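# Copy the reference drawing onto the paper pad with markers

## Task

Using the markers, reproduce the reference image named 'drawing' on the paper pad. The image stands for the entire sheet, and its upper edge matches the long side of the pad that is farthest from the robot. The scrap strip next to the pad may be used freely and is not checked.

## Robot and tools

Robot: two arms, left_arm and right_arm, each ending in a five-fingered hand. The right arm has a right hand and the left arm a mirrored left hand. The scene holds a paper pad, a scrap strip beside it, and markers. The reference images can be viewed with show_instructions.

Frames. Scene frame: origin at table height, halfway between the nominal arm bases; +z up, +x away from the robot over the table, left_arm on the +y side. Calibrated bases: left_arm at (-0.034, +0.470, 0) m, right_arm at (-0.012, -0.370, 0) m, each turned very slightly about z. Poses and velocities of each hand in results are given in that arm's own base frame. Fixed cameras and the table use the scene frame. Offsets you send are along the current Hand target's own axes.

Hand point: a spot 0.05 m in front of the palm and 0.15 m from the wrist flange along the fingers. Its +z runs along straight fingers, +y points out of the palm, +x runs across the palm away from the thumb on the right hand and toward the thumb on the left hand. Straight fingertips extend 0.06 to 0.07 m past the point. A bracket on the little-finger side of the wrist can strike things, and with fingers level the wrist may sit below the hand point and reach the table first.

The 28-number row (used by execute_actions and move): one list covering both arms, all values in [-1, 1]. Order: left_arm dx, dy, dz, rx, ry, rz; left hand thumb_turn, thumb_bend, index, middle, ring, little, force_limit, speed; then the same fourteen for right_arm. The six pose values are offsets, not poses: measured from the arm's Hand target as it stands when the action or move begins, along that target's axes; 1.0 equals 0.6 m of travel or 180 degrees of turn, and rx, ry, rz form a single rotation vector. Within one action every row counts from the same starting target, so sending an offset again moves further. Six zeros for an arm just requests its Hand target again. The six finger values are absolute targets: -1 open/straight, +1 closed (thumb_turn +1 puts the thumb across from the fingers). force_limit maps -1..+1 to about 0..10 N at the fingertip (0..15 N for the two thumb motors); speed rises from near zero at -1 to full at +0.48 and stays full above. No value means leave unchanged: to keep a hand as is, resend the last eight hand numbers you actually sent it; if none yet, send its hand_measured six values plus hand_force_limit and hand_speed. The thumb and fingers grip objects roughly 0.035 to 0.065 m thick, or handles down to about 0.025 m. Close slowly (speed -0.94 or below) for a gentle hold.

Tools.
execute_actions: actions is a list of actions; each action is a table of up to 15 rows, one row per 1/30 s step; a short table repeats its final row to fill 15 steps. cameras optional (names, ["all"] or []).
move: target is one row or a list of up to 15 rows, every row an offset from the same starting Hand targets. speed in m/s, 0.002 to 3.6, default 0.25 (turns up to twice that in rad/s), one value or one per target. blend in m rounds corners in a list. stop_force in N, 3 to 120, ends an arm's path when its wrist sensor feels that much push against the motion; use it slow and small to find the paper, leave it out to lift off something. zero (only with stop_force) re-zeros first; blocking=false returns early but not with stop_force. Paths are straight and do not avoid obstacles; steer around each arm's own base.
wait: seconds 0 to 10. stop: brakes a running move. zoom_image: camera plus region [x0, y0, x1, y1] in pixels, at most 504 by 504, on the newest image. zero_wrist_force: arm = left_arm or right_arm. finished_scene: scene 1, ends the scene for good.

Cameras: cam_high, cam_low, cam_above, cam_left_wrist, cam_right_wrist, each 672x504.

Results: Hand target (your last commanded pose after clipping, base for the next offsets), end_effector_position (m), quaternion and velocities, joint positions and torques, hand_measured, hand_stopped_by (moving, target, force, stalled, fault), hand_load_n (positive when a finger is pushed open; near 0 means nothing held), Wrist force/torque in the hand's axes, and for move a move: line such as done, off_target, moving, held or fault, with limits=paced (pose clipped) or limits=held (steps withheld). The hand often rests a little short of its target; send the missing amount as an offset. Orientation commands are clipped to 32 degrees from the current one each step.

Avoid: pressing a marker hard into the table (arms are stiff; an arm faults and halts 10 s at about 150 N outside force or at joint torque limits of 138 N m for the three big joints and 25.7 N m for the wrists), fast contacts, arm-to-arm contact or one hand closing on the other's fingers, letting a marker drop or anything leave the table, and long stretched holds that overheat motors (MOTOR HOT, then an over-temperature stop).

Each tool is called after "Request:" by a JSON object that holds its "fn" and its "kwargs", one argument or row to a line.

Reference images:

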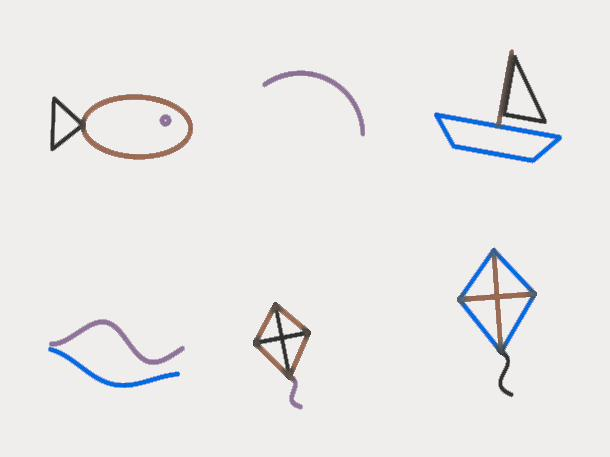

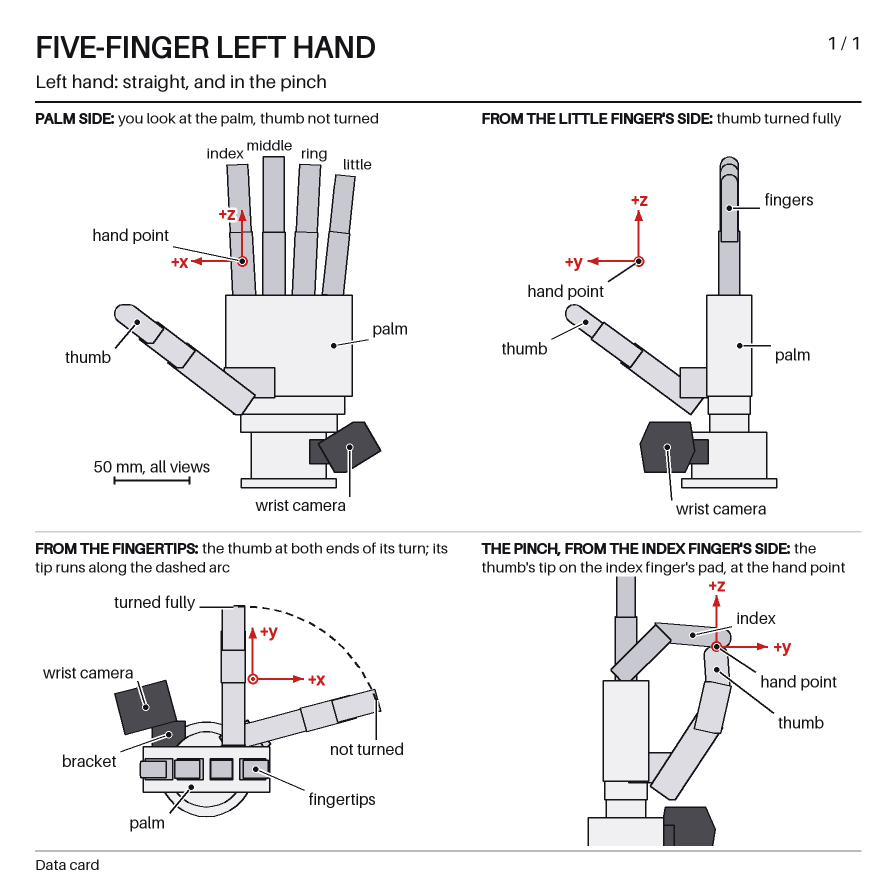

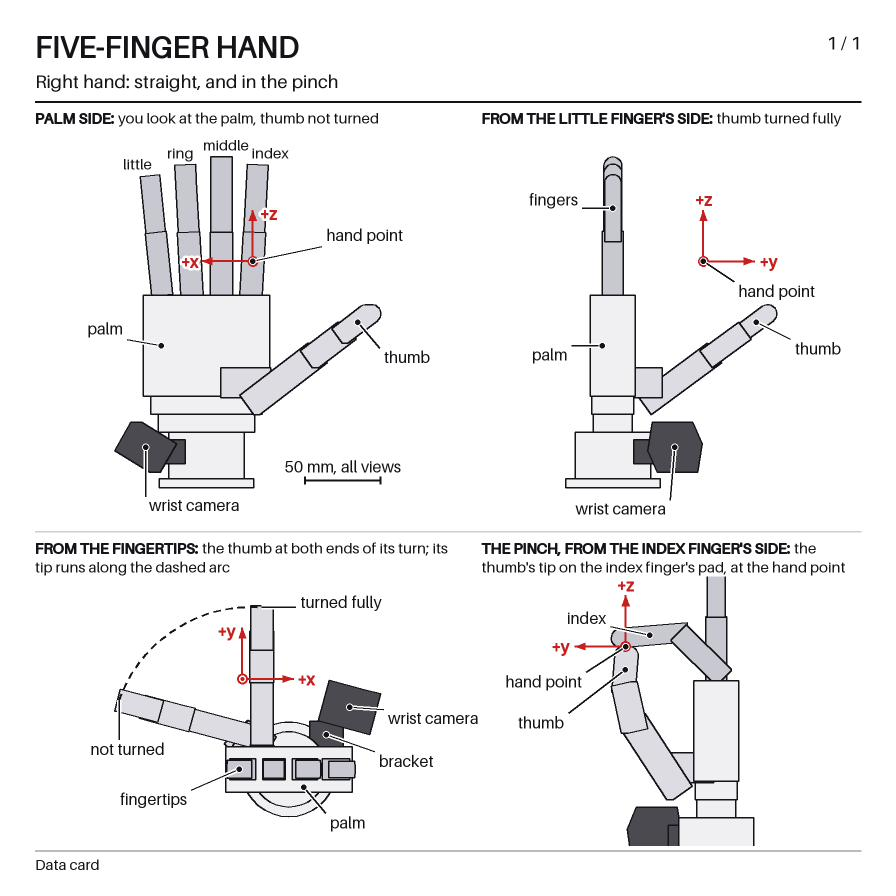

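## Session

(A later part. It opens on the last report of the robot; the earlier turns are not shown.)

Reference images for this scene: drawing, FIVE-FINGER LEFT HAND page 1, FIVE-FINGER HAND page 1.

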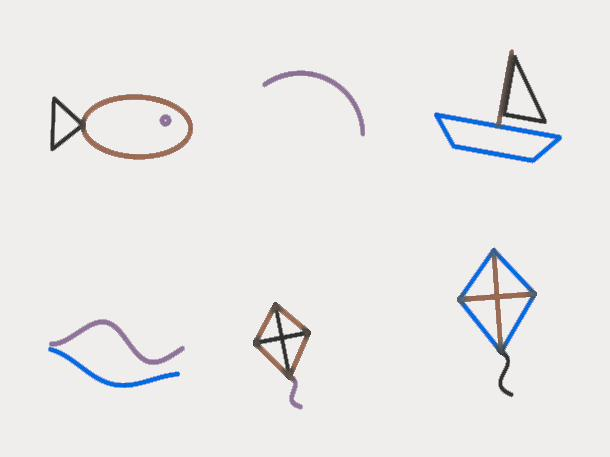

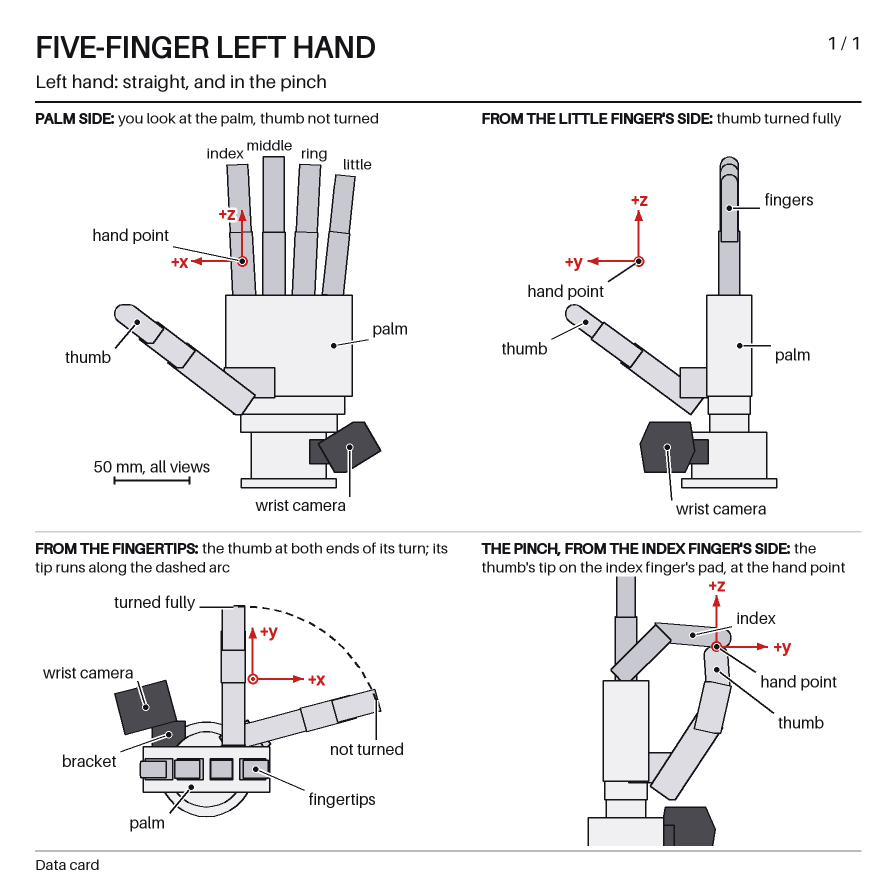

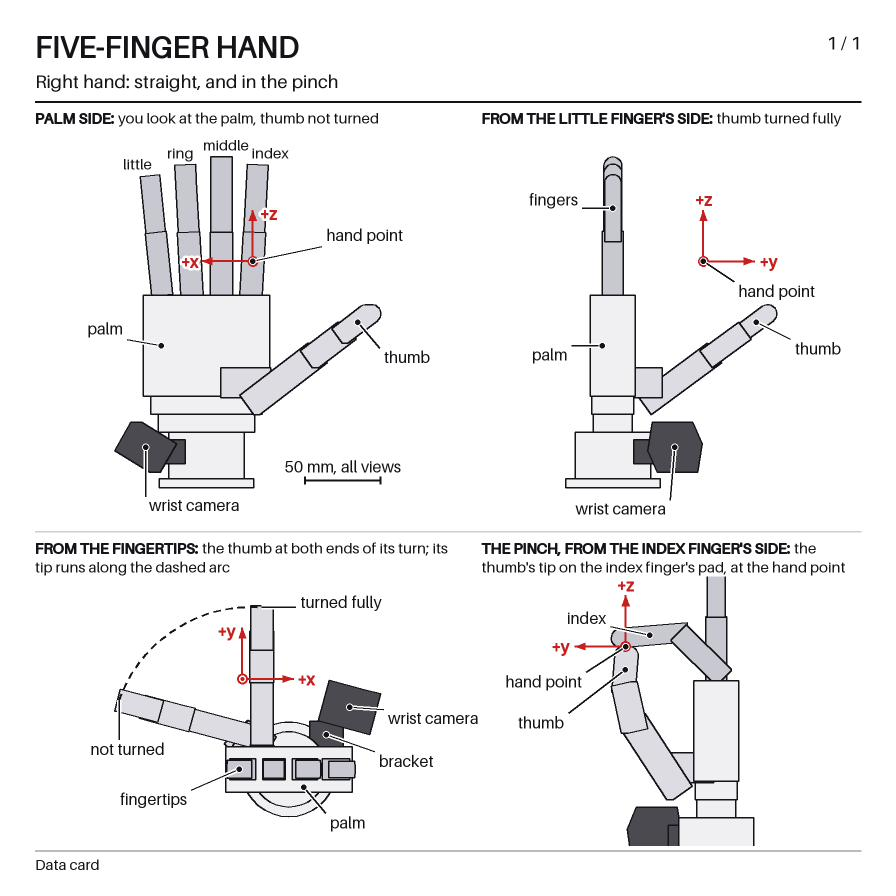

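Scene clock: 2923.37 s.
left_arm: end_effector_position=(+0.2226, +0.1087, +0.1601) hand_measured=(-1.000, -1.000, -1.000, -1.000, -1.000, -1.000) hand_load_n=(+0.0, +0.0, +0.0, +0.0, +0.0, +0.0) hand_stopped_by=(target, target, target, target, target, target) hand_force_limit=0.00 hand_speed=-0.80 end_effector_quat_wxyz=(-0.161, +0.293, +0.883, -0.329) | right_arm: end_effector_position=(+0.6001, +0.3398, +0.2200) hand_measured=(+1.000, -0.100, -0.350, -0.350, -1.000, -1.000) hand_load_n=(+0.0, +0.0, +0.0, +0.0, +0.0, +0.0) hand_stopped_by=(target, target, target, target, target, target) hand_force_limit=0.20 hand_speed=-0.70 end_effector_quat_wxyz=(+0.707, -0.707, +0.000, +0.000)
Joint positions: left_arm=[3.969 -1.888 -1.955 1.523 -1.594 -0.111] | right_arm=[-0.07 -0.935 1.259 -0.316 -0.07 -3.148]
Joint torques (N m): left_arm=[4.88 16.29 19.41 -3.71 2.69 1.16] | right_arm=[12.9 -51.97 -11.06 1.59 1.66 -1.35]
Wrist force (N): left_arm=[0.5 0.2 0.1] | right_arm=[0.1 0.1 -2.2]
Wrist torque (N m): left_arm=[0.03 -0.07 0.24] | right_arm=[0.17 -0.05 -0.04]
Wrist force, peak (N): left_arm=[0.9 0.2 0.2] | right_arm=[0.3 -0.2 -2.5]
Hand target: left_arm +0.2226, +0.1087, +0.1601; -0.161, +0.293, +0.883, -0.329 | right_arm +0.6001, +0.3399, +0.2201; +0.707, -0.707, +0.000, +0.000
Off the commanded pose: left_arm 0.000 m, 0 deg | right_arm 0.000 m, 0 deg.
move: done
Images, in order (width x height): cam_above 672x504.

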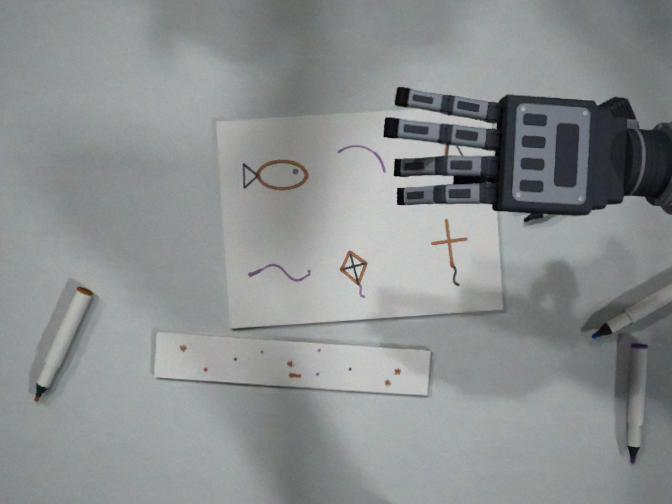

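Request:
{"fn": "move", "kwargs": {
  "target": [
    [0,0,0,0,0,0,-1,-1,-1,-1,-1,-1,0,-0.8,-0.0835,0.0335,-0.2332,-0.0271,0.1665,0.0073,1,-0.1,-0.35,-0.35,-1,-1,0,-0.3],
    [0,0,0,0,0,0,-1,-1,-1,-1,-1,-1,0,-0.8,-0.1918,0.1668,-0.4460,-0.0505,0.3303,0.0289,1,-0.1,-0.35,-0.35,-1,-1,0,-0.3]
  ],
  "speed": 0.25,
  "blend": [0.03,0],
  "cameras": ["cam_right_wrist","cam_above"]
}}

Scene clock: 2952.97 s.
left_arm: end_effector_position=(+0.2226, +0.1087, +0.1601) hand_measured=(-1.000, -1.000, -1.000, -1.000, -1.000, -1.000) hand_load_n=(+0.0, +0.0, +0.0, +0.0, +0.0, +0.0) hand_stopped_by=(target, target, target, target, target, target) hand_force_limit=0.00 hand_speed=-0.80 end_effector_quat_wxyz=(-0.161, +0.293, +0.883, -0.329) | right_arm: end_effector_position=(+0.4850, +0.0724, +0.1200) hand_measured=(+1.000, -0.100, -0.350, -0.350, -1.000, -1.000) hand_load_n=(+0.0, +0.0, +0.0, +0.0, +0.0, +0.0) hand_stopped_by=(target, target, target, target, target, target) hand_force_limit=0.00 hand_speed=-0.30 end_effector_quat_wxyz=(-0.558, +0.665, -0.381, +0.319)
Joint positions: left_arm=[3.969 -1.888 -1.955 1.523 -1.594 -0.111] | right_arm=[-0.693 -1.473 2.248 -0.293 0.387 -3.591]
Joint torques (N m): left_arm=[4.79 16.43 19.6 -3.72 2.7 1.14] | right_arm=[-13.44 -26.96 -6.95 -1.11 -2.71 1.51]
Wrist force (N): left_arm=[0.5 0.0 0.3] | right_arm=[-0.1 -0.2 -2.0]
Wrist torque (N m): left_arm=[-0.01 -0.06 0.24] | right_arm=[0.12 -0.01 -0.15]
Wrist force, peak (N): left_arm=[0.9 -0.1 0.1] | right_arm=[0.1 0.2 -2.6]
Hand target: left_arm +0.2226, +0.1087, +0.1601; -0.161, +0.293, +0.883, -0.329 | right_arm +0.4849, +0.0723, +0.1199; -0.558, +0.665, -0.381, +0.319
Off the commanded pose: left_arm 0.000 m, 0 deg | right_arm 0.000 m, 0 deg.
move: done
Images, in order (width x height): cam_above 672x504, cam_right_wrist 672x504.

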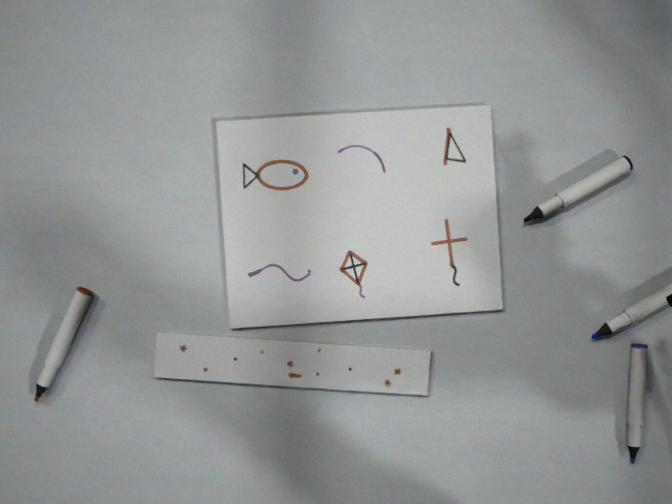

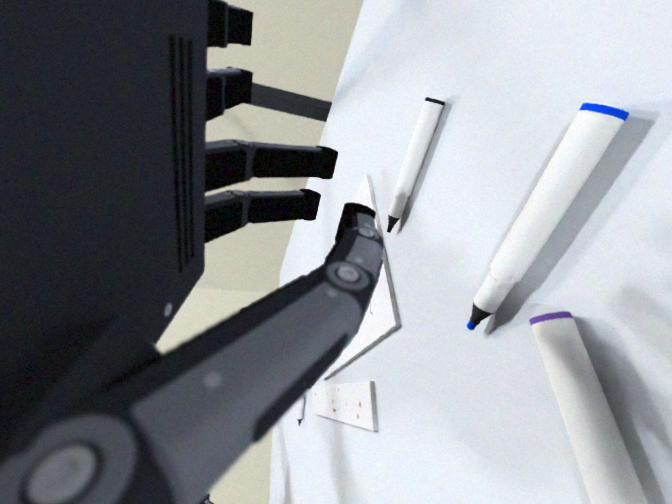

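Request:
{"fn": "move", "kwargs": {
  "target": [0,0,0,0,0,0,-1,-1,-1,-1,-1,-1,0,-0.8,0,0.1149,0.0269,0,0,0,1,-0.1,-0.35,-0.35,-1,-1,0,-0.3],
  "speed": 0.12,
  "cameras": ["cam_right_wrist"]
}}

Scene clock: 2972.37 s.
left_arm: end_effector_position=(+0.2226, +0.1087, +0.1601) hand_measured=(-1.000, -1.000, -1.000, -1.000, -1.000, -1.000) hand_load_n=(+0.0, +0.0, +0.0, +0.0, -0.5, +0.0) hand_stopped_by=(target, target, target, target, target, target) hand_force_limit=0.00 hand_speed=-0.80 end_effector_quat_wxyz=(-0.161, +0.293, +0.883, -0.329) | right_arm: end_effector_position=(+0.4882, +0.0744, +0.0493) hand_measured=(+1.000, -0.100, -0.350, -0.350, -1.000, -1.000) hand_load_n=(+0.0, +0.0, +0.0, +0.0, +0.0, +0.0) hand_stopped_by=(target, target, target, target, target, target) hand_force_limit=0.00 hand_speed=-0.30 end_effector_quat_wxyz=(-0.558, +0.665, -0.381, +0.319)
Joint positions: left_arm=[3.969 -1.888 -1.955 1.523 -1.594 -0.111] | right_arm=[-0.681 -1.302 2.306 -0.538 0.399 -3.575]
Joint torques (N m): left_arm=[4.41 15.61 19.77 -3.44 2.64 1.11] | right_arm=[13.18 -12.79 -2.75 -1.47 1.23 1.52]
Wrist force (N): left_arm=[0.6 -0.2 0.2] | right_arm=[-0.1 -0.4 -2.0]
Wrist torque (N m): left_arm=[-0.03 -0.08 0.25] | right_arm=[0.11 -0.01 -0.15]
Wrist force, peak (N): left_arm=[0.8 0.0 0.3] | right_arm=[-0.2 -0.9 -2.1]
Hand target: left_arm +0.2226, +0.1087, +0.1601; -0.161, +0.293, +0.883, -0.329 | right_arm +0.4882, +0.0744, +0.0492; -0.558, +0.665, -0.381, +0.319
Off the commanded pose: left_arm 0.000 m, 0 deg | right_arm 0.000 m, 0 deg.
move: done
Images, in order (width x height): cam_right_wrist 672x504.

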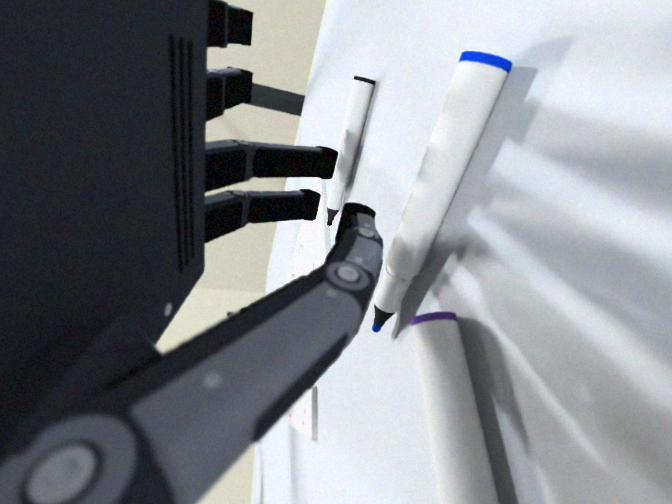

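Request:
{"fn": "move", "kwargs": {
  "target": [0,0,0,0,0,0,-1,-1,-1,-1,-1,-1,0,-0.8,0,0.0547,0.00963,0,0,0,1,-0.1,-0.35,-0.35,-1,-1,0,-0.3],
  "speed": 0.025,
  "stop_force": 3,
  "cameras": ["cam_right_wrist","cam_low"]
}}

Request:
{"fn": "zoom_image", "kwargs": {
  "camera": "cam_low",
  "region": [220, 260, 360, 350]
}}

Scene clock: 2981.30 s.
left_arm: end_effector_position=(+0.2226, +0.1087, +0.1601) hand_measured=(-1.000, -1.000, -1.000, -1.000, -1.000, -1.000) hand_load_n=(-0.5, +0.0, +0.0, +0.0, +0.0, +0.0) hand_stopped_by=(target, target, target, target, target, target) hand_force_limit=0.00 hand_speed=-0.80 end_effector_quat_wxyz=(-0.161, +0.293, +0.883, -0.329) | right_arm: end_effector_position=(+0.4881, +0.0744, +0.0159) hand_measured=(+1.000, -0.100, -0.350, -0.350, -1.000, -1.000) hand_load_n=(+0.0, +0.0, +0.0, +0.0, +0.0, +0.0) hand_stopped_by=(target, target, target, target, target, target) hand_force_limit=0.00 hand_speed=-0.30 end_effector_quat_wxyz=(-0.558, +0.665, -0.381, +0.319)
Joint positions: left_arm=[3.969 -1.888 -1.955 1.523 -1.594 -0.111] | right_arm=[-0.681 -1.209 2.323 -0.648 0.399 -3.575]
Joint torques (N m): left_arm=[4.13 16 19.04 -3.76 2.77 1.18] | right_arm=[1.05 -15.46 -0.83 -1.31 -0.87 1.6]
Wrist force (N): left_arm=[0.7 0.0 0.1] | right_arm=[-0.3 -0.4 -1.9]
Wrist torque (N m): left_arm=[0.01 -0.10 0.25] | right_arm=[0.09 0.01 -0.15]
Wrist force, peak (N): left_arm=[0.9 -0.1 0.1] | right_arm=[-0.2 -0.3 -2.2]
Hand target: left_arm +0.2226, +0.1087, +0.1601; -0.161, +0.293, +0.883, -0.329 | right_arm +0.4881, +0.0744, +0.0159; -0.558, +0.665, -0.381, +0.319
Off the commanded pose: left_arm 0.000 m, 0 deg | right_arm 0.000 m, 0 deg.
move: done
Images, in order (width x height): cam_low 672x504, cam_right_wrist 672x504.

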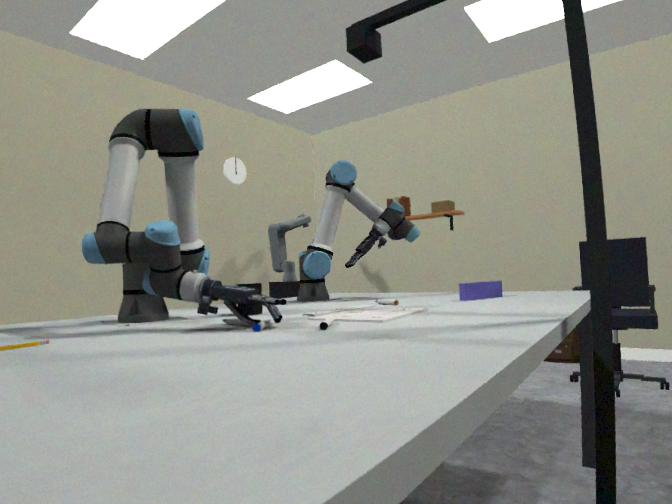

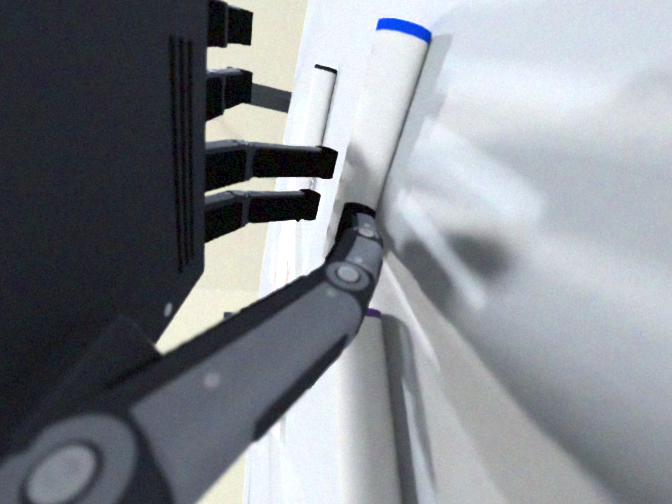

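Scaled by 3.600 from the camera's 672x504 image, which has a finer 960x720 frame.

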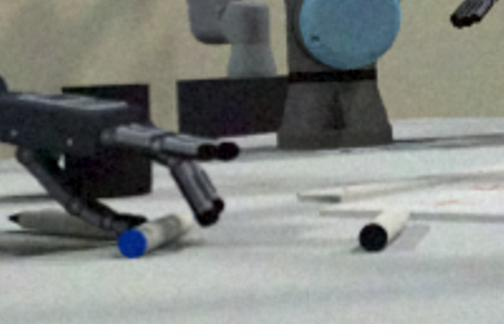

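Request:
{"fn": "move", "kwargs": {
  "target": [0,0,0,0,0,0,-1,-1,-1,-1,-1,-1,0,-0.8,0,0,0,0,0,0,1,-0.1,0.4,0.4,-1,-1,-0.5,-0.9]
}}

Request:
{"fn": "move", "kwargs": {
  "target": [0,0,0,0,0,0,-1,-1,-1,-1,-1,-1,0,-0.8,0,-0.0082,-0.00145,0,0,0,1,-0.1,0.4,0.4,-1,-1,-0.5,-0.9],
  "speed": 0.03
}}

Request:
{"fn": "move", "kwargs": {
  "target": [0,0,0,0,0,0,-1,-1,-1,-1,-1,-1,0,-0.8,0,0,0,0,0,0,1,-0.1,0.5,0.6,-1,-1,0.5,-0.93],
  "cameras": ["cam_right_wrist"]
}}

Scene clock: 2988.77 s.
left_arm: end_effector_position=(+0.2226, +0.1087, +0.1601) hand_measured=(-1.000, -1.000, -1.000, -1.000, -1.000, -1.000) hand_load_n=(+0.0, +0.0, +0.0, +0.0, +0.0, +0.0) hand_stopped_by=(target, target, target, target, target, target) hand_force_limit=0.00 hand_speed=-0.80 end_effector_quat_wxyz=(-0.161, +0.293, +0.883, -0.329) | right_arm: end_effector_position=(+0.4881, +0.0744, +0.0159) hand_measured=(+1.000, -0.100, -0.008, -0.016, -1.000, -1.000) hand_load_n=(-1.0, +1.0, +4.0, +2.5, +0.0, -0.5) hand_stopped_by=(target, target, force, force, target, target) hand_force_limit=-0.50 hand_speed=-0.90 end_effector_quat_wxyz=(-0.558, +0.665, -0.381, +0.319)
Joint positions: left_arm=[3.969 -1.888 -1.955 1.523 -1.594 -0.111] | right_arm=[-0.681 -1.209 2.323 -0.648 0.399 -3.575]
Joint torques (N m): left_arm=[4.58 16.96 19.27 -3.49 2.63 1.27] | right_arm=[12.08 -16.07 -1.9 -1.13 0.88 1.45]
Wrist force (N): left_arm=[0.5 -0.1 0.0] | right_arm=[-0.4 -3.5 -2.8]
Wrist torque (N m): left_arm=[0.00 -0.06 0.23] | right_arm=[0.05 0.04 -0.20]
Wrist force, peak (N): left_arm=[0.9 0.0 0.3] | right_arm=[-0.4 -3.5 -2.9]
Hand target: left_arm +0.2226, +0.1087, +0.1601; -0.161, +0.293, +0.883, -0.329 | right_arm +0.4881, +0.0744, +0.0159; -0.558, +0.665, -0.381, +0.319
Off the commanded pose: left_arm 0.000 m, 0 deg | right_arm 0.000 m, 0 deg.
move: done

Scene clock: 2989.57 s.
left_arm: end_effector_position=(+0.2226, +0.1087, +0.1601) hand_measured=(-1.000, -1.000, -1.000, -1.000, -1.000, -1.000) hand_load_n=(+0.0, +0.0, +0.0, +0.0, +0.0, +0.0) hand_stopped_by=(target, target, target, target, target, target) hand_force_limit=0.00 hand_speed=-0.80 end_effector_quat_wxyz=(-0.161, +0.293, +0.883, -0.329) | right_arm: end_effector_position=(+0.4881, +0.0744, +0.0208) hand_measured=(+1.000, -0.100, -0.008, -0.016, -1.000, -1.000) hand_load_n=(-0.5, +3.0, +3.0, +2.5, +0.0, +0.0) hand_stopped_by=(target, target, force, force, target, target) hand_force_limit=-0.50 hand_speed=-0.90 end_effector_quat_wxyz=(-0.558, +0.665, -0.381, +0.319)
Joint positions: left_arm=[3.969 -1.888 -1.955 1.523 -1.594 -0.111] | right_arm=[-0.681 -1.223 2.321 -0.632 0.399 -3.575]
Joint torques (N m): left_arm=[4.01 16.78 19.56 -3.53 2.76 1.21] | right_arm=[11.24 -31.92 -14.35 2.15 0.93 -0.33]
Wrist force (N): left_arm=[0.7 -0.1 0.0] | right_arm=[-0.2 -0.2 -2.0]
Wrist torque (N m): left_arm=[0.00 -0.09 0.24] | right_arm=[0.12 0.01 -0.15]
Wrist force, peak (N): left_arm=[0.8 -0.1 0.0] | right_arm=[-0.4 -3.5 -2.8]
Hand target: left_arm +0.2226, +0.1087, +0.1601; -0.161, +0.293, +0.883, -0.329 | right_arm +0.4881, +0.0744, +0.0209; -0.558, +0.665, -0.381, +0.319
Off the commanded pose: left_arm 0.000 m, 0 deg | right_arm 0.000 m, 0 deg.
move: done

Scene clock: 2990.07 s.
left_arm: end_effector_position=(+0.2226, +0.1087, +0.1601) hand_measured=(-1.000, -1.000, -1.000, -1.000, -1.000, -1.000) hand_load_n=(+0.0, +0.0, +0.0, +0.0, +0.0, +0.0) hand_stopped_by=(target, target, target, target, target, target) hand_force_limit=0.00 hand_speed=-0.80 end_effector_quat_wxyz=(-0.161, +0.293, +0.883, -0.329) | right_arm: end_effector_position=(+0.4881, +0.0744, +0.0209) hand_measured=(+1.000, -0.102, +0.010, +0.000, -1.000, -1.000) hand_load_n=(-1.0, +9.5, +8.5, +10.0, +0.0, +0.0) hand_stopped_by=(target, target, force, force, target, target) hand_force_limit=0.50 hand_speed=-0.93 end_effector_quat_wxyz=(-0.558, +0.665, -0.381, +0.319)
Joint positions: left_arm=[3.969 -1.888 -1.955 1.523 -1.594 -0.111] | right_arm=[-0.681 -1.223 2.321 -0.632 0.399 -3.575]
Joint torques (N m): left_arm=[3.54 16.46 19.5 -3.46 2.56 1.01] | right_arm=[10.83 -30.62 -14 2.11 0.74 -1.28]
Wrist force (N): left_arm=[0.5 0.1 0.1] | right_arm=[-0.3 -0.1 -2.1]
Wrist torque (N m): left_arm=[0.02 -0.06 0.23] | right_arm=[0.13 0.01 -0.15]
Wrist force, peak (N): left_arm=[0.8 0.0 0.1] | right_arm=[0.0 0.0 -2.2]
Hand target: left_arm +0.2226, +0.1087, +0.1601; -0.161, +0.293, +0.883, -0.329 | right_arm +0.4881, +0.0744, +0.0209; -0.558, +0.665, -0.381, +0.319
Off the commanded pose: left_arm 0.000 m, 0 deg | right_arm 0.000 m, 0 deg.
move: done
Images, in order (width x height): cam_right_wrist 672x504.

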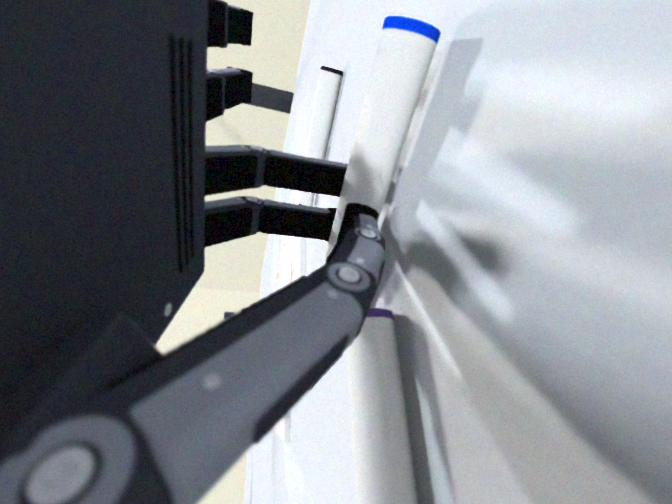

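Request:
{"fn": "move", "kwargs": {
  "target": [
    [0,0,0,0,0,0,-1,-1,-1,-1,-1,-1,0,-0.8,0,-0.1641,-0.0289,0,0,0,1,-0.1,0.5,0.6,-1,-1,0.5,-0.93],
    [0,0,0,0,0,0,-1,-1,-1,-1,-1,-1,0,-0.8,-0.2255,-0.2456,0.1537,0.16958,-0.08385,-0.50104,1,-0.1,0.5,0.6,-1,-1,0.5,-0.93],
    [0,0,0,0,0,0,-1,-1,-1,-1,-1,-1,0,-0.8,-0.52538,-0.14645,0.16732,0.29764,-0.21792,-0.47820,1,-0.1,0.5,0.6,-1,-1,0.5,-0.93]
  ],
  "speed": [0.12,0.25,0.2],
  "blend": [0.02,0,0],
  "cameras": ["cam_above","cam_right_wrist"]
}}

Scene clock: 3033.40 s.
left_arm: end_effector_position=(+0.2226, +0.1087, +0.1601) hand_measured=(-1.000, -1.000, -1.000, -1.000, -1.000, -1.000) hand_load_n=(-0.5, +0.0, +0.0, +0.0, +0.0, +0.0) hand_stopped_by=(target, target, target, target, target, target) hand_force_limit=0.00 hand_speed=-0.80 end_effector_quat_wxyz=(-0.161, +0.293, +0.883, -0.329) | right_arm: end_effector_position=(+0.4273, +0.4040, +0.0903) hand_measured=(+1.000, -0.102, +0.010, +0.000, -1.000, -1.000) hand_load_n=(-0.5, +9.5, +8.5, +9.5, +0.0, +0.0) hand_stopped_by=(target, target, force, force, target, target) hand_force_limit=0.50 hand_speed=-0.93 end_effector_quat_wxyz=(+0.498, -0.503, -0.497, -0.502)
Joint positions: left_arm=[3.969 -1.888 -1.955 1.523 -1.594 -0.111] | right_arm=[0.057 -1.171 2.186 -1.02 0.068 -4.707]
Joint torques (N m): left_arm=[3.7 16.48 19.77 -3.34 2.7 1.2] | right_arm=[11.96 -19.33 -11.84 -2.1 -2.18 1.69]
Wrist force (N): left_arm=[0.5 -0.1 0.3] | right_arm=[-0.8 0.0 -2.3]
Wrist torque (N m): left_arm=[-0.02 -0.06 0.24] | right_arm=[0.15 0.09 -0.05]
Wrist force, peak (N): left_arm=[0.8 0.1 0.4] | right_arm=[-0.6 0.0 -2.8]
Hand target: left_arm +0.2226, +0.1087, +0.1601; -0.161, +0.293, +0.883, -0.329 | right_arm +0.4272, +0.4040, +0.0903; +0.498, -0.503, -0.497, -0.502
Off the commanded pose: left_arm 0.000 m, 0 deg | right_arm 0.000 m, 0 deg.
move: done
Images, in order (width x height): cam_above 672x504, cam_right_wrist 672x504.

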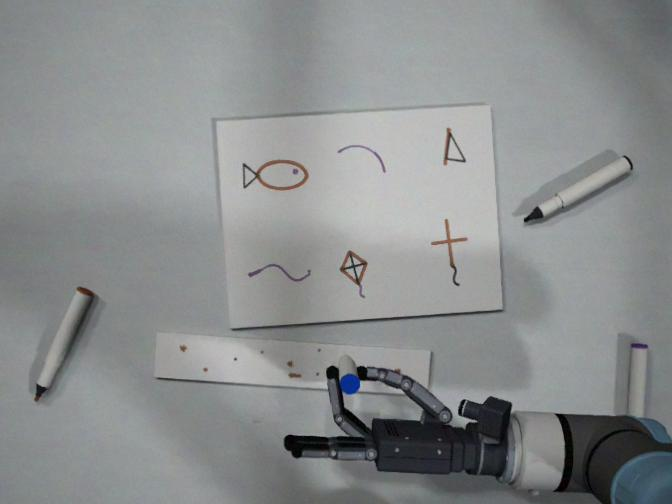

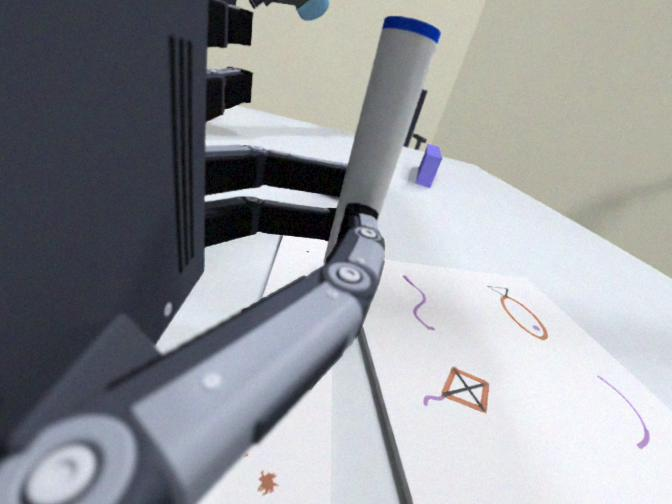

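Request:
{"fn": "move", "kwargs": {
  "target": [0,0,0,0,0,0,-1,-1,-1,-1,-1,-1,0,-0.8,-0.0262,0,0,0,0,0,1,-0.1,0.5,0.6,-1,-1,0.5,-0.93],
  "speed": 0.1
}}

Request:
{"fn": "move", "kwargs": {
  "target": [0,0,0,0,0,0,-1,-1,-1,-1,-1,-1,0,-0.8,-0.0333,0,0,0,0,0,1,-0.1,0.5,0.6,-1,-1,0.5,-0.93],
  "speed": 0.006,
  "stop_force": 3
}}

Request:
{"fn": "move", "kwargs": {
  "target": [
    [0,0,0,0,0,0,-1,-1,-1,-1,-1,-1,0,-0.8,0.0333,0,0,0,0,0,1,-0.1,0.5,0.6,-1,-1,0.5,-0.93],
    [0,0,0,0,0,0,-1,-1,-1,-1,-1,-1,0,-0.8,0.0333,0,-0.2,0,0,0,1,-0.1,0.5,0.6,-1,-1,0.5,-0.93]
  ],
  "speed": [0.1,0.2],
  "blend": [0.005,0],
  "cameras": ["cam_above"]
}}

Request:
{"fn": "zoom_image", "kwargs": {
  "camera": "cam_above",
  "region": [300, 330, 380, 390]
}}

Scene clock: 3044.77 s.
left_arm: end_effector_position=(+0.2226, +0.1087, +0.1601) hand_measured=(-1.000, -1.000, -1.000, -1.000, -1.000, -1.000) hand_load_n=(+0.0, +0.0, +0.0, +0.0, +0.0, +0.0) hand_stopped_by=(target, target, target, target, target, target) hand_force_limit=0.00 hand_speed=-0.80 end_effector_quat_wxyz=(-0.161, +0.293, +0.883, -0.329) | right_arm: end_effector_position=(+0.4272, +0.4040, +0.0746) hand_measured=(+1.000, -0.102, +0.010, +0.000, -1.000, -1.000) hand_load_n=(-0.5, +9.5, +8.5, +9.5, +0.0, +0.0) hand_stopped_by=(target, target, force, force, target, target) hand_force_limit=0.50 hand_speed=-0.93 end_effector_quat_wxyz=(+0.498, -0.503, -0.497, -0.502)
Joint positions: left_arm=[3.969 -1.888 -1.955 1.523 -1.594 -0.111] | right_arm=[0.057 -1.132 2.191 -1.06 0.068 -4.71]
Joint torques (N m): left_arm=[2.31 17.03 19.15 -3.42 2.7 1.17] | right_arm=[12.79 -20.21 -2.7 -1.87 0.42 1.7]
Wrist force (N): left_arm=[0.6 0.0 0.1] | right_arm=[-0.5 -0.1 -2.5]
Wrist torque (N m): left_arm=[0.01 -0.08 0.24] | right_arm=[0.15 0.05 -0.04]
Wrist force, peak (N): left_arm=[0.8 0.1 0.1] | right_arm=[-0.7 0.0 -2.7]
Hand target: left_arm +0.2226, +0.1087, +0.1601; -0.161, +0.293, +0.883, -0.329 | right_arm +0.4272, +0.4040, +0.0745; +0.498, -0.503, -0.497, -0.502
Off the commanded pose: left_arm 0.000 m, 0 deg | right_arm 0.000 m, 0 deg.
move: done

Scene clock: 3047.10 s.
left_arm: end_effector_position=(+0.2226, +0.1087, +0.1601) hand_measured=(-1.000, -1.000, -1.000, -1.000, -1.000, -1.000) hand_load_n=(+0.0, +0.0, +0.0, +0.0, +0.0, +0.0) hand_stopped_by=(target, target, target, target, target, target) hand_force_limit=0.00 hand_speed=-0.80 end_effector_quat_wxyz=(-0.161, +0.293, +0.883, -0.329) | right_arm: end_effector_position=(+0.4272, +0.4040, +0.0665) hand_measured=(+1.000, -0.102, +0.010, +0.000, -1.000, -1.000) hand_load_n=(-1.0, +9.5, +8.5, +10.0, +0.5, +0.0) hand_stopped_by=(target, target, force, force, target, target) hand_force_limit=0.50 hand_speed=-0.93 end_effector_quat_wxyz=(+0.498, -0.503, -0.497, -0.502)
Joint positions: left_arm=[3.969 -1.888 -1.955 1.523 -1.594 -0.111] | right_arm=[0.057 -1.111 2.194 -1.083 0.068 -4.711]
Joint torques (N m): left_arm=[2.95 16.87 18.83 -3.44 2.71 1] | right_arm=[11.61 -34.83 -8.72 1.81 1.39 -0.91]
Wrist force (N): left_arm=[0.6 -0.1 0.4] | right_arm=[2.8 -0.3 -2.1]
Wrist torque (N m): left_arm=[-0.02 -0.07 0.25] | right_arm=[0.12 0.12 -0.05]
Wrist force, peak (N): left_arm=[0.8 0.1 0.2] | right_arm=[4.7 -0.3 -2.2]
Hand target: left_arm +0.2226, +0.1087, +0.1601; -0.161, +0.293, +0.883, -0.329 | right_arm +0.4272, +0.4040, +0.0666; +0.498, -0.503, -0.497, -0.502 (not the last commanded pose)
Off the commanded pose: left_arm 0.000 m, 0 deg | right_arm 0.012 m, 0 deg.
move: contact (right_arm)

Scene clock: 3048.63 s.
left_arm: end_effector_position=(+0.2226, +0.1087, +0.1601) hand_measured=(-1.000, -1.000, -1.000, -1.000, -1.000, -1.000) hand_load_n=(+0.0, +0.0, +0.0, +0.0, -0.5, +0.0) hand_stopped_by=(target, target, target, target, target, target) hand_force_limit=0.00 hand_speed=-0.80 end_effector_quat_wxyz=(-0.161, +0.293, +0.883, -0.329) | right_arm: end_effector_position=(+0.4260, +0.2841, +0.0865) hand_measured=(+1.000, -0.102, +0.010, +0.000, -1.000, -1.000) hand_load_n=(-1.0, +9.5, +8.5, +9.5, +0.0, +0.0) hand_stopped_by=(target, target, force, force, target, target) hand_force_limit=0.50 hand_speed=-0.93 end_effector_quat_wxyz=(+0.498, -0.503, -0.497, -0.502)
Joint positions: left_arm=[3.969 -1.888 -1.955 1.523 -1.594 -0.111] | right_arm=[-0.279 -1.211 2.276 -1.065 -0.268 -4.711]
Joint torques (N m): left_arm=[3.03 17.08 19.54 -3.43 2.48 1.16] | right_arm=[-13.24 -32.61 -2.36 -1.36 -2.24 1.41]
Wrist force (N): left_arm=[0.5 0.0 0.2] | right_arm=[-0.5 0.1 -2.4]
Wrist torque (N m): left_arm=[0.01 -0.07 0.24] | right_arm=[0.15 0.04 -0.04]
Wrist force, peak (N): left_arm=[0.7 0.0 0.2] | right_arm=[-0.7 0.0 -3.6]
Hand target: left_arm +0.2226, +0.1087, +0.1601; -0.161, +0.293, +0.883, -0.329 | right_arm +0.4260, +0.2840, +0.0865; +0.498, -0.503, -0.497, -0.502
Off the commanded pose: left_arm 0.000 m, 0 deg | right_arm 0.000 m, 0 deg.
move: done
Images, in order (width x height): cam_above 672x504.

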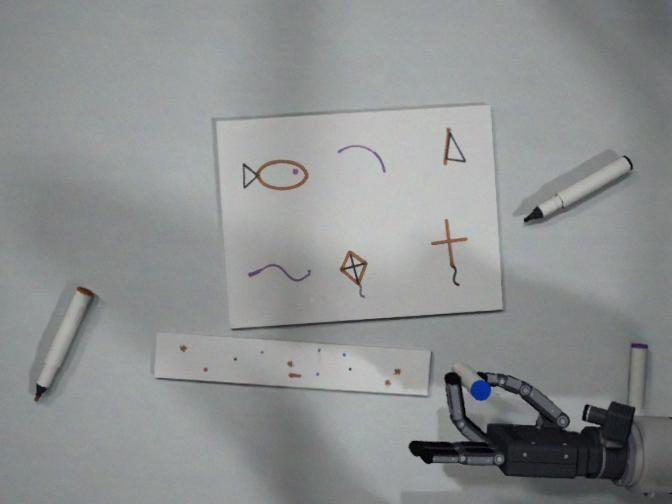

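Scaled by 6.300 from the camera's 672x504 image, which has a finer 960x720 frame.

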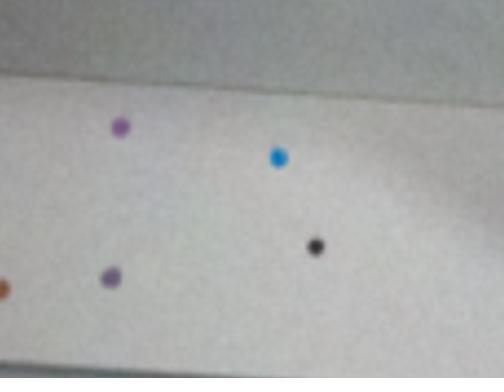

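Request:
{"fn": "zoom_image", "kwargs": {
  "camera": "cam_above",
  "region": [430, 115, 490, 175]
}}

Request:
{"fn": "zoom_image", "kwargs": {
  "camera": "cam_above",
  "region": [420, 210, 480, 270]
}}

Request:
{"fn": "zoom_image", "kwargs": {
  "camera": "cam_above",
  "region": [235, 155, 295, 200]
}}

Scaled by 8.400 from the camera's 672x504 image, which has a finer 960x720 frame.

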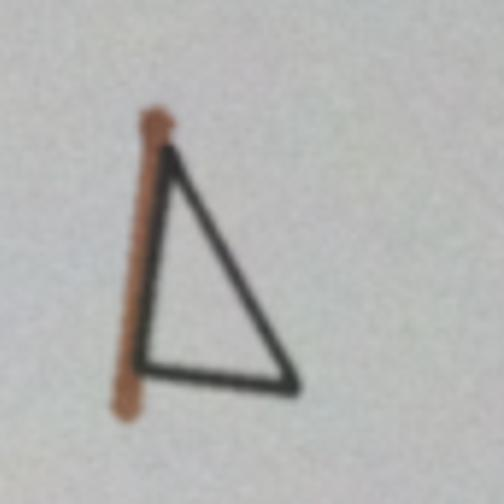

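Scaled by 8.400 from the camera's 672x504 image, which has a finer 960x720 frame.

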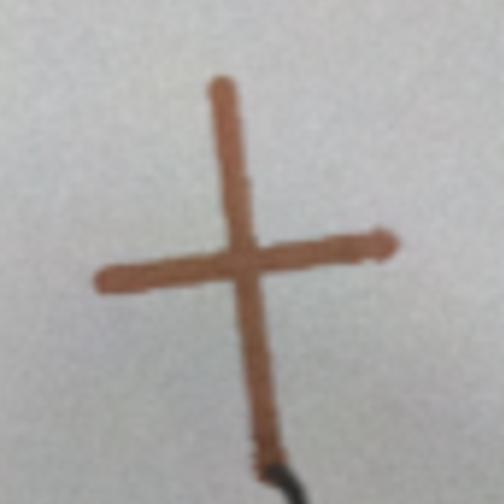

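Scaled by 8.400 from the camera's 672x504 image, which has a finer 960x720 frame.

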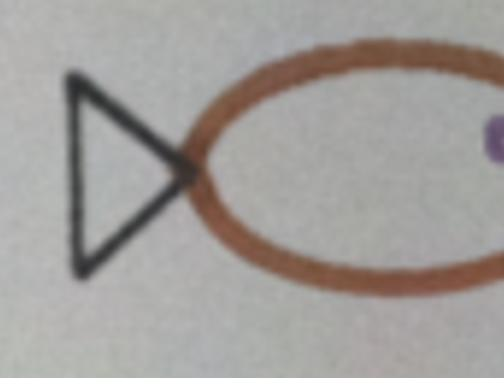

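Request:
{"fn": "move", "kwargs": {
  "target": [
    [0,0,0,0,0,0,-1,-1,-1,-1,-1,-1,0,-0.8,-0.0153,0.36563,0.08948,0,0,0,1,-0.1,0.5,0.6,-1,-1,0.5,-0.93],
    [0,0,0,0,0,0,-1,-1,-1,-1,-1,-1,0,-0.8,-0.0292,0.36563,0.08948,0,0,0,1,-0.1,0.5,0.6,-1,-1,0.5,-0.93]
  ],
  "speed": [0.2,0.1],
  "blend": [0.002,0]
}}

Request:
{"fn": "move", "kwargs": {
  "target": [0,0,0,0,0,0,-1,-1,-1,-1,-1,-1,0,-0.8,-0.0083,0,0,0,0,0,1,-0.1,0.5,0.6,-1,-1,0.5,-0.93],
  "speed": 0.004,
  "stop_force": 3
}}

Request:
{"fn": "move", "kwargs": {
  "target": [0,0,0,0,0,0,-1,-1,-1,-1,-1,-1,0,-0.8,0.01,0,0,0,0,0,1,-0.1,0.5,0.6,-1,-1,0.5,-0.93],
  "speed": 0.1
}}

Scene clock: 3108.47 s.
left_arm: end_effector_position=(+0.2226, +0.1087, +0.1601) hand_measured=(-1.000, -1.000, -1.000, -1.000, -1.000, -1.000) hand_load_n=(-0.5, +0.0, +0.0, +0.0, +0.0, +0.0) hand_stopped_by=(target, target, target, target, target, target) hand_force_limit=0.00 hand_speed=-0.80 end_effector_quat_wxyz=(-0.161, +0.293, +0.883, -0.329) | right_arm: end_effector_position=(+0.6459, +0.3353, +0.0688) hand_measured=(+1.000, -0.102, +0.010, +0.000, -1.000, -1.000) hand_load_n=(-0.5, +9.0, +8.0, +10.0, +0.0, +0.0) hand_stopped_by=(target, target, force, force, target, target) hand_force_limit=0.50 hand_speed=-0.93 end_effector_quat_wxyz=(+0.497, -0.504, -0.498, -0.502)
Joint positions: left_arm=[3.969 -1.888 -1.955 1.523 -1.594 -0.111] | right_arm=[-0.082 -0.824 1.598 -0.823 -0.071 -4.662]
Joint torques (N m): left_arm=[3.51 16.74 18.98 -3.46 2.66 1.15] | right_arm=[12.64 -36.46 -20.18 1.52 -2.02 -1.19]
Wrist force (N): left_arm=[0.6 0.1 0.3] | right_arm=[-0.5 0.0 -2.5]
Wrist torque (N m): left_arm=[0.02 -0.08 0.24] | right_arm=[0.15 0.08 0.03]
Wrist force, peak (N): left_arm=[0.9 -0.1 0.4] | right_arm=[-0.3 -0.9 -2.9]
Hand target: left_arm +0.2226, +0.1087, +0.1601; -0.161, +0.293, +0.883, -0.329 | right_arm +0.6459, +0.3353, +0.0687; +0.498, -0.503, -0.497, -0.502
Off the commanded pose: left_arm 0.000 m, 0 deg | right_arm 0.000 m, 0 deg.
move: done

Scene clock: 3109.87 s.
left_arm: end_effector_position=(+0.2226, +0.1087, +0.1601) hand_measured=(-1.000, -1.000, -1.000, -1.000, -1.000, -1.000) hand_load_n=(+0.0, +0.0, +0.0, +0.0, +0.0, +0.0) hand_stopped_by=(target, target, target, target, target, target) hand_force_limit=0.00 hand_speed=-0.80 end_effector_quat_wxyz=(-0.161, +0.293, +0.883, -0.329) | right_arm: end_effector_position=(+0.6458, +0.3354, +0.0672) hand_measured=(+1.000, -0.102, +0.010, +0.000, -1.000, -1.000) hand_load_n=(-1.5, +9.5, +8.5, +10.0, +0.0, +0.0) hand_stopped_by=(target, target, force, force, target, target) hand_force_limit=0.50 hand_speed=-0.93 end_effector_quat_wxyz=(+0.497, -0.504, -0.498, -0.502)
Joint positions: left_arm=[3.969 -1.888 -1.955 1.523 -1.594 -0.111] | right_arm=[-0.082 -0.819 1.595 -0.815 -0.071 -4.672]
Joint torques (N m): left_arm=[3.2 17.18 19.98 -3.37 2.52 1.13] | right_arm=[6.73 -50.08 -5.11 -1.64 -1.6 1.83]
Wrist force (N): left_arm=[0.5 0.0 0.2] | right_arm=[2.8 -0.1 -2.3]
Wrist torque (N m): left_arm=[0.00 -0.06 0.24] | right_arm=[0.16 0.10 -0.02]
Wrist force, peak (N): left_arm=[0.9 0.0 0.2] | right_arm=[4.0 -0.2 -2.4]
Hand target: left_arm +0.2226, +0.1087, +0.1601; -0.161, +0.293, +0.883, -0.329 | right_arm +0.6458, +0.3354, +0.0672; +0.497, -0.504, -0.498, -0.502 (not the last commanded pose)
Off the commanded pose: left_arm 0.000 m, 0 deg | right_arm 0.003 m, 0 deg.
move: contact (right_arm)

Scene clock: 3110.67 s.
left_arm: end_effector_position=(+0.2226, +0.1087, +0.1601) hand_measured=(-1.000, -1.000, -1.000, -1.000, -1.000, -1.000) hand_load_n=(-0.5, +0.0, +0.0, +0.0, -0.5, +0.0) hand_stopped_by=(target, target, target, target, target, target) hand_force_limit=0.00 hand_speed=-0.80 end_effector_quat_wxyz=(-0.161, +0.293, +0.883, -0.329) | right_arm: end_effector_position=(+0.6458, +0.3354, +0.0732) hand_measured=(+1.000, -0.102, +0.010, +0.000, -1.000, -1.000) hand_load_n=(-1.0, +9.5, +8.5, +10.0, +0.0, +0.0) hand_stopped_by=(target, target, force, force, target, target) hand_force_limit=0.50 hand_speed=-0.93 end_effector_quat_wxyz=(+0.497, -0.504, -0.498, -0.502)
Joint positions: left_arm=[3.969 -1.888 -1.955 1.523 -1.594 -0.111] | right_arm=[-0.082 -0.829 1.594 -0.805 -0.071 -4.671]
Joint torques (N m): left_arm=[2.93 18.08 19.42 -3.36 2.53 1.15] | right_arm=[12.46 -51.02 -20.24 1.56 0.95 -1.31]
Wrist force (N): left_arm=[0.7 0.1 0.2] | right_arm=[-0.6 0.2 -2.5]
Wrist torque (N m): left_arm=[0.02 -0.10 0.25] | right_arm=[0.19 0.09 0.00]
Wrist force, peak (N): left_arm=[0.8 -0.2 0.0] | right_arm=[2.9 -0.2 -2.3]
Hand target: left_arm +0.2226, +0.1087, +0.1601; -0.161, +0.293, +0.883, -0.329 | right_arm +0.6459, +0.3354, +0.0732; +0.497, -0.504, -0.498, -0.502
Off the commanded pose: left_arm 0.000 m, 0 deg | right_arm 0.000 m, 0 deg.
move: done

Request:
{"fn": "move", "kwargs": {
  "target": [0,0,0,0,0,0,-1,-1,-1,-1,-1,-1,0,-0.8,0,-0.00477,-0.10579,0,0,0,1,-0.1,0.5,0.6,-1,-1,0.5,-0.93],
  "speed": 0.15
}}

Scene clock: 3119.93 s.
left_arm: end_effector_position=(+0.2226, +0.1087, +0.1601) hand_measured=(-1.000, -1.000, -1.000, -1.000, -1.000, -1.000) hand_load_n=(+0.0, +0.0, +0.0, +0.0, +0.0, +0.0) hand_stopped_by=(target, target, target, target, target, target) hand_force_limit=0.00 hand_speed=-0.80 end_effector_quat_wxyz=(-0.161, +0.293, +0.883, -0.329) | right_arm: end_effector_position=(+0.6423, +0.2721, +0.0734) hand_measured=(+1.000, -0.102, +0.010, +0.000, -1.000, -1.000) hand_load_n=(-1.0, +9.5, +8.5, +10.0, +0.0, +0.0) hand_stopped_by=(target, target, force, force, target, target) hand_force_limit=0.50 hand_speed=-0.93 end_effector_quat_wxyz=(+0.497, -0.504, -0.498, -0.502)
Joint positions: left_arm=[3.969 -1.888 -1.955 1.523 -1.594 -0.111] | right_arm=[-0.193 -0.842 1.619 -0.792 -0.182 -4.696]
Joint torques (N m): left_arm=[2.85 17.14 19.18 -3.43 2.62 1.35] | right_arm=[-12.44 -49.06 -7.61 2.02 -2.17 -1.37]
Wrist force (N): left_arm=[0.7 0.0 0.2] | right_arm=[-0.5 0.0 -2.4]
Wrist torque (N m): left_arm=[0.00 -0.10 0.25] | right_arm=[0.16 0.05 0.04]
Wrist force, peak (N): left_arm=[0.8 -0.1 0.1] | right_arm=[-0.7 -0.1 -3.2]
Hand target: left_arm +0.2226, +0.1087, +0.1601; -0.161, +0.293, +0.883, -0.329 | right_arm +0.6423, +0.2719, +0.0734; +0.497, -0.504, -0.498, -0.502
Off the commanded pose: left_arm 0.000 m, 0 deg | right_arm 0.000 m, 0 deg.
move: done

Request:
{"fn": "move", "kwargs": {
  "target": [
    [0,0,0,0,0,0,-1,-1,-1,-1,-1,-1,0,-0.8,-0.0072,0,0,0,0,0,1,-0.1,0.5,0.6,-1,-1,0.5,-0.93],
    [0,0,0,0,0,0,-1,-1,-1,-1,-1,-1,0,-0.8,-0.01027,0,0,0,0,0,1,-0.1,0.5,0.6,-1,-1,0.5,-0.93],
    [0,0,0,0,0,0,-1,-1,-1,-1,-1,-1,0,-0.8,-0.01026,-0.02205,0.0207,0,0,0,1,-0.1,0.5,0.6,-1,-1,0.5,-0.93],
    [0,0,0,0,0,0,-1,-1,-1,-1,-1,-1,0,-0.8,-0.00983,-0.01894,0.08757,0,0,0,1,-0.1,0.5,0.6,-1,-1,0.5,-0.93],
    [0,0,0,0,0,0,-1,-1,-1,-1,-1,-1,0,-0.8,-0.00962,0.00477,0.10579,0,0,0,1,-0.1,0.5,0.6,-1,-1,0.5,-0.93],
    [0,0,0,0,0,0,-1,-1,-1,-1,-1,-1,0,-0.8,-0.01027,0,0,0,0,0,1,-0.1,0.5,0.6,-1,-1,0.5,-0.93],
    [0,0,0,0,0,0,-1,-1,-1,-1,-1,-1,0,-0.8,0.0067,0,0,0,0,0,1,-0.1,0.5,0.6,-1,-1,0.5,-0.93]
  ],
  "speed": [0.08,0.02,0.035,0.035,0.035,0.035,0.1],
  "blend": [0.0005,0,0,0,0,0,0]
}}

Request:
{"fn": "move", "kwargs": {
  "target": [0,0,0,0,0,0,-1,-1,-1,-1,-1,-1,0,-0.8,0.0167,-0.25,-0.08,0,0,0,1,-0.1,0.5,0.6,-1,-1,0.5,-0.93],
  "speed": 0.2,
  "cameras": ["cam_above"]
}}

Request:
{"fn": "zoom_image", "kwargs": {
  "camera": "cam_above",
  "region": [400, 110, 500, 190]
}}

Scene clock: 3144.80 s.
left_arm: end_effector_position=(+0.2226, +0.1087, +0.1601) hand_measured=(-1.000, -1.000, -1.000, -1.000, -1.000, -1.000) hand_load_n=(+0.0, +0.0, +0.0, +0.0, +0.0, +0.0) hand_stopped_by=(target, target, target, target, target, target) hand_force_limit=0.00 hand_speed=-0.80 end_effector_quat_wxyz=(-0.161, +0.293, +0.883, -0.329) | right_arm: end_effector_position=(+0.6423, +0.2720, +0.0774) hand_measured=(+1.000, -0.102, +0.010, +0.000, -1.000, -1.000) hand_load_n=(+0.0, +9.0, +8.0, +9.5, +0.0, +0.0) hand_stopped_by=(target, target, force, force, target, target) hand_force_limit=0.50 hand_speed=-0.93 end_effector_quat_wxyz=(+0.497, -0.504, -0.498, -0.502)
Joint positions: left_arm=[3.969 -1.888 -1.955 1.523 -1.594 -0.111] | right_arm=[-0.193 -0.849 1.618 -0.785 -0.182 -4.696]
Joint torques (N m): left_arm=[2.51 17.86 19 -3.34 2.52 1.12] | right_arm=[-13.74 -50.96 -20.33 1.73 -2.11 -1.28]
Wrist force (N): left_arm=[0.8 0.0 0.1] | right_arm=[-0.7 0.1 -2.5]
Wrist torque (N m): left_arm=[0.02 -0.11 0.25] | right_arm=[0.17 0.08 0.03]
Wrist force, peak (N): left_arm=[0.9 0.0 0.2] | right_arm=[1.3 0.6 -3.3]
Hand target: left_arm +0.2226, +0.1087, +0.1601; -0.161, +0.293, +0.883, -0.329 | right_arm +0.6423, +0.2720, +0.0774; +0.497, -0.504, -0.498, -0.502
Off the commanded pose: left_arm 0.000 m, 0 deg | right_arm 0.000 m, 0 deg.
move: done

Scene clock: 3146.33 s.
left_arm: end_effector_position=(+0.2226, +0.1087, +0.1601) hand_measured=(-1.000, -1.000, -1.000, -1.000, -1.000, -1.000) hand_load_n=(+0.0, +0.0, +0.0, +0.0, +0.0, +0.0) hand_stopped_by=(target, target, target, target, target, target) hand_force_limit=0.00 hand_speed=-0.80 end_effector_quat_wxyz=(-0.161, +0.293, +0.883, -0.329) | right_arm: end_effector_position=(+0.4919, +0.2257, +0.0878) hand_measured=(+1.000, -0.102, +0.010, +0.000, -1.000, -1.000) hand_load_n=(+0.0, +9.5, +8.0, +9.0, +0.0, +0.0) hand_stopped_by=(target, target, force, force, target, target) hand_force_limit=0.50 hand_speed=-0.93 end_effector_quat_wxyz=(+0.497, -0.504, -0.498, -0.502)
Joint positions: left_arm=[3.969 -1.888 -1.955 1.523 -1.594 -0.111] | right_arm=[-0.371 -1.113 2.089 -0.983 -0.36 -4.704]
Joint torques (N m): left_arm=[1.96 18.55 19.5 -3.31 2.72 1.24] | right_arm=[-13.6 -37.92 -3 -1.23 -2.18 1.5]
Wrist force (N): left_arm=[0.5 0.0 0.2] | right_arm=[-0.8 0.0 -2.3]
Wrist torque (N m): left_arm=[0.01 -0.06 0.24] | right_arm=[0.14 0.08 -0.06]
Wrist force, peak (N): left_arm=[0.9 -0.1 -0.1] | right_arm=[-0.6 -1.0 -2.6]
Hand target: left_arm +0.2226, +0.1087, +0.1601; -0.161, +0.293, +0.883, -0.329 | right_arm +0.4918, +0.2256, +0.0878; +0.497, -0.504, -0.498, -0.502
Off the commanded pose: left_arm 0.000 m, 0 deg | right_arm 0.000 m, 0 deg.
move: done
Images, in order (width x height): cam_above 672x504.

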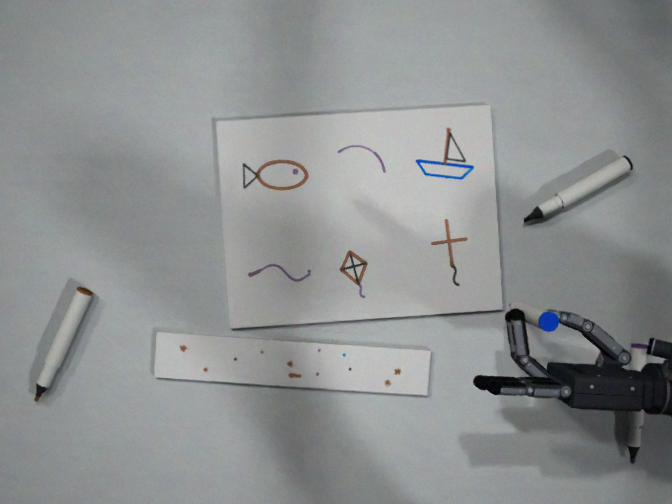

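Scaled by 5.040 from the camera's 672x504 image, which has a finer 960x720 frame.

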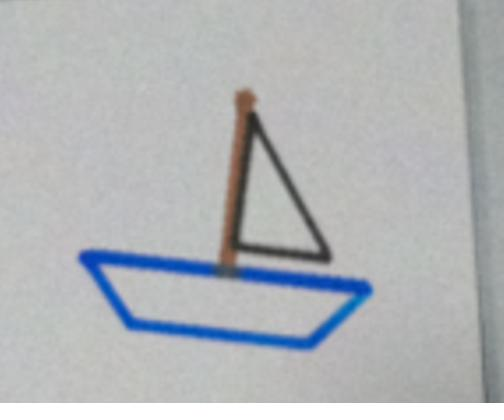

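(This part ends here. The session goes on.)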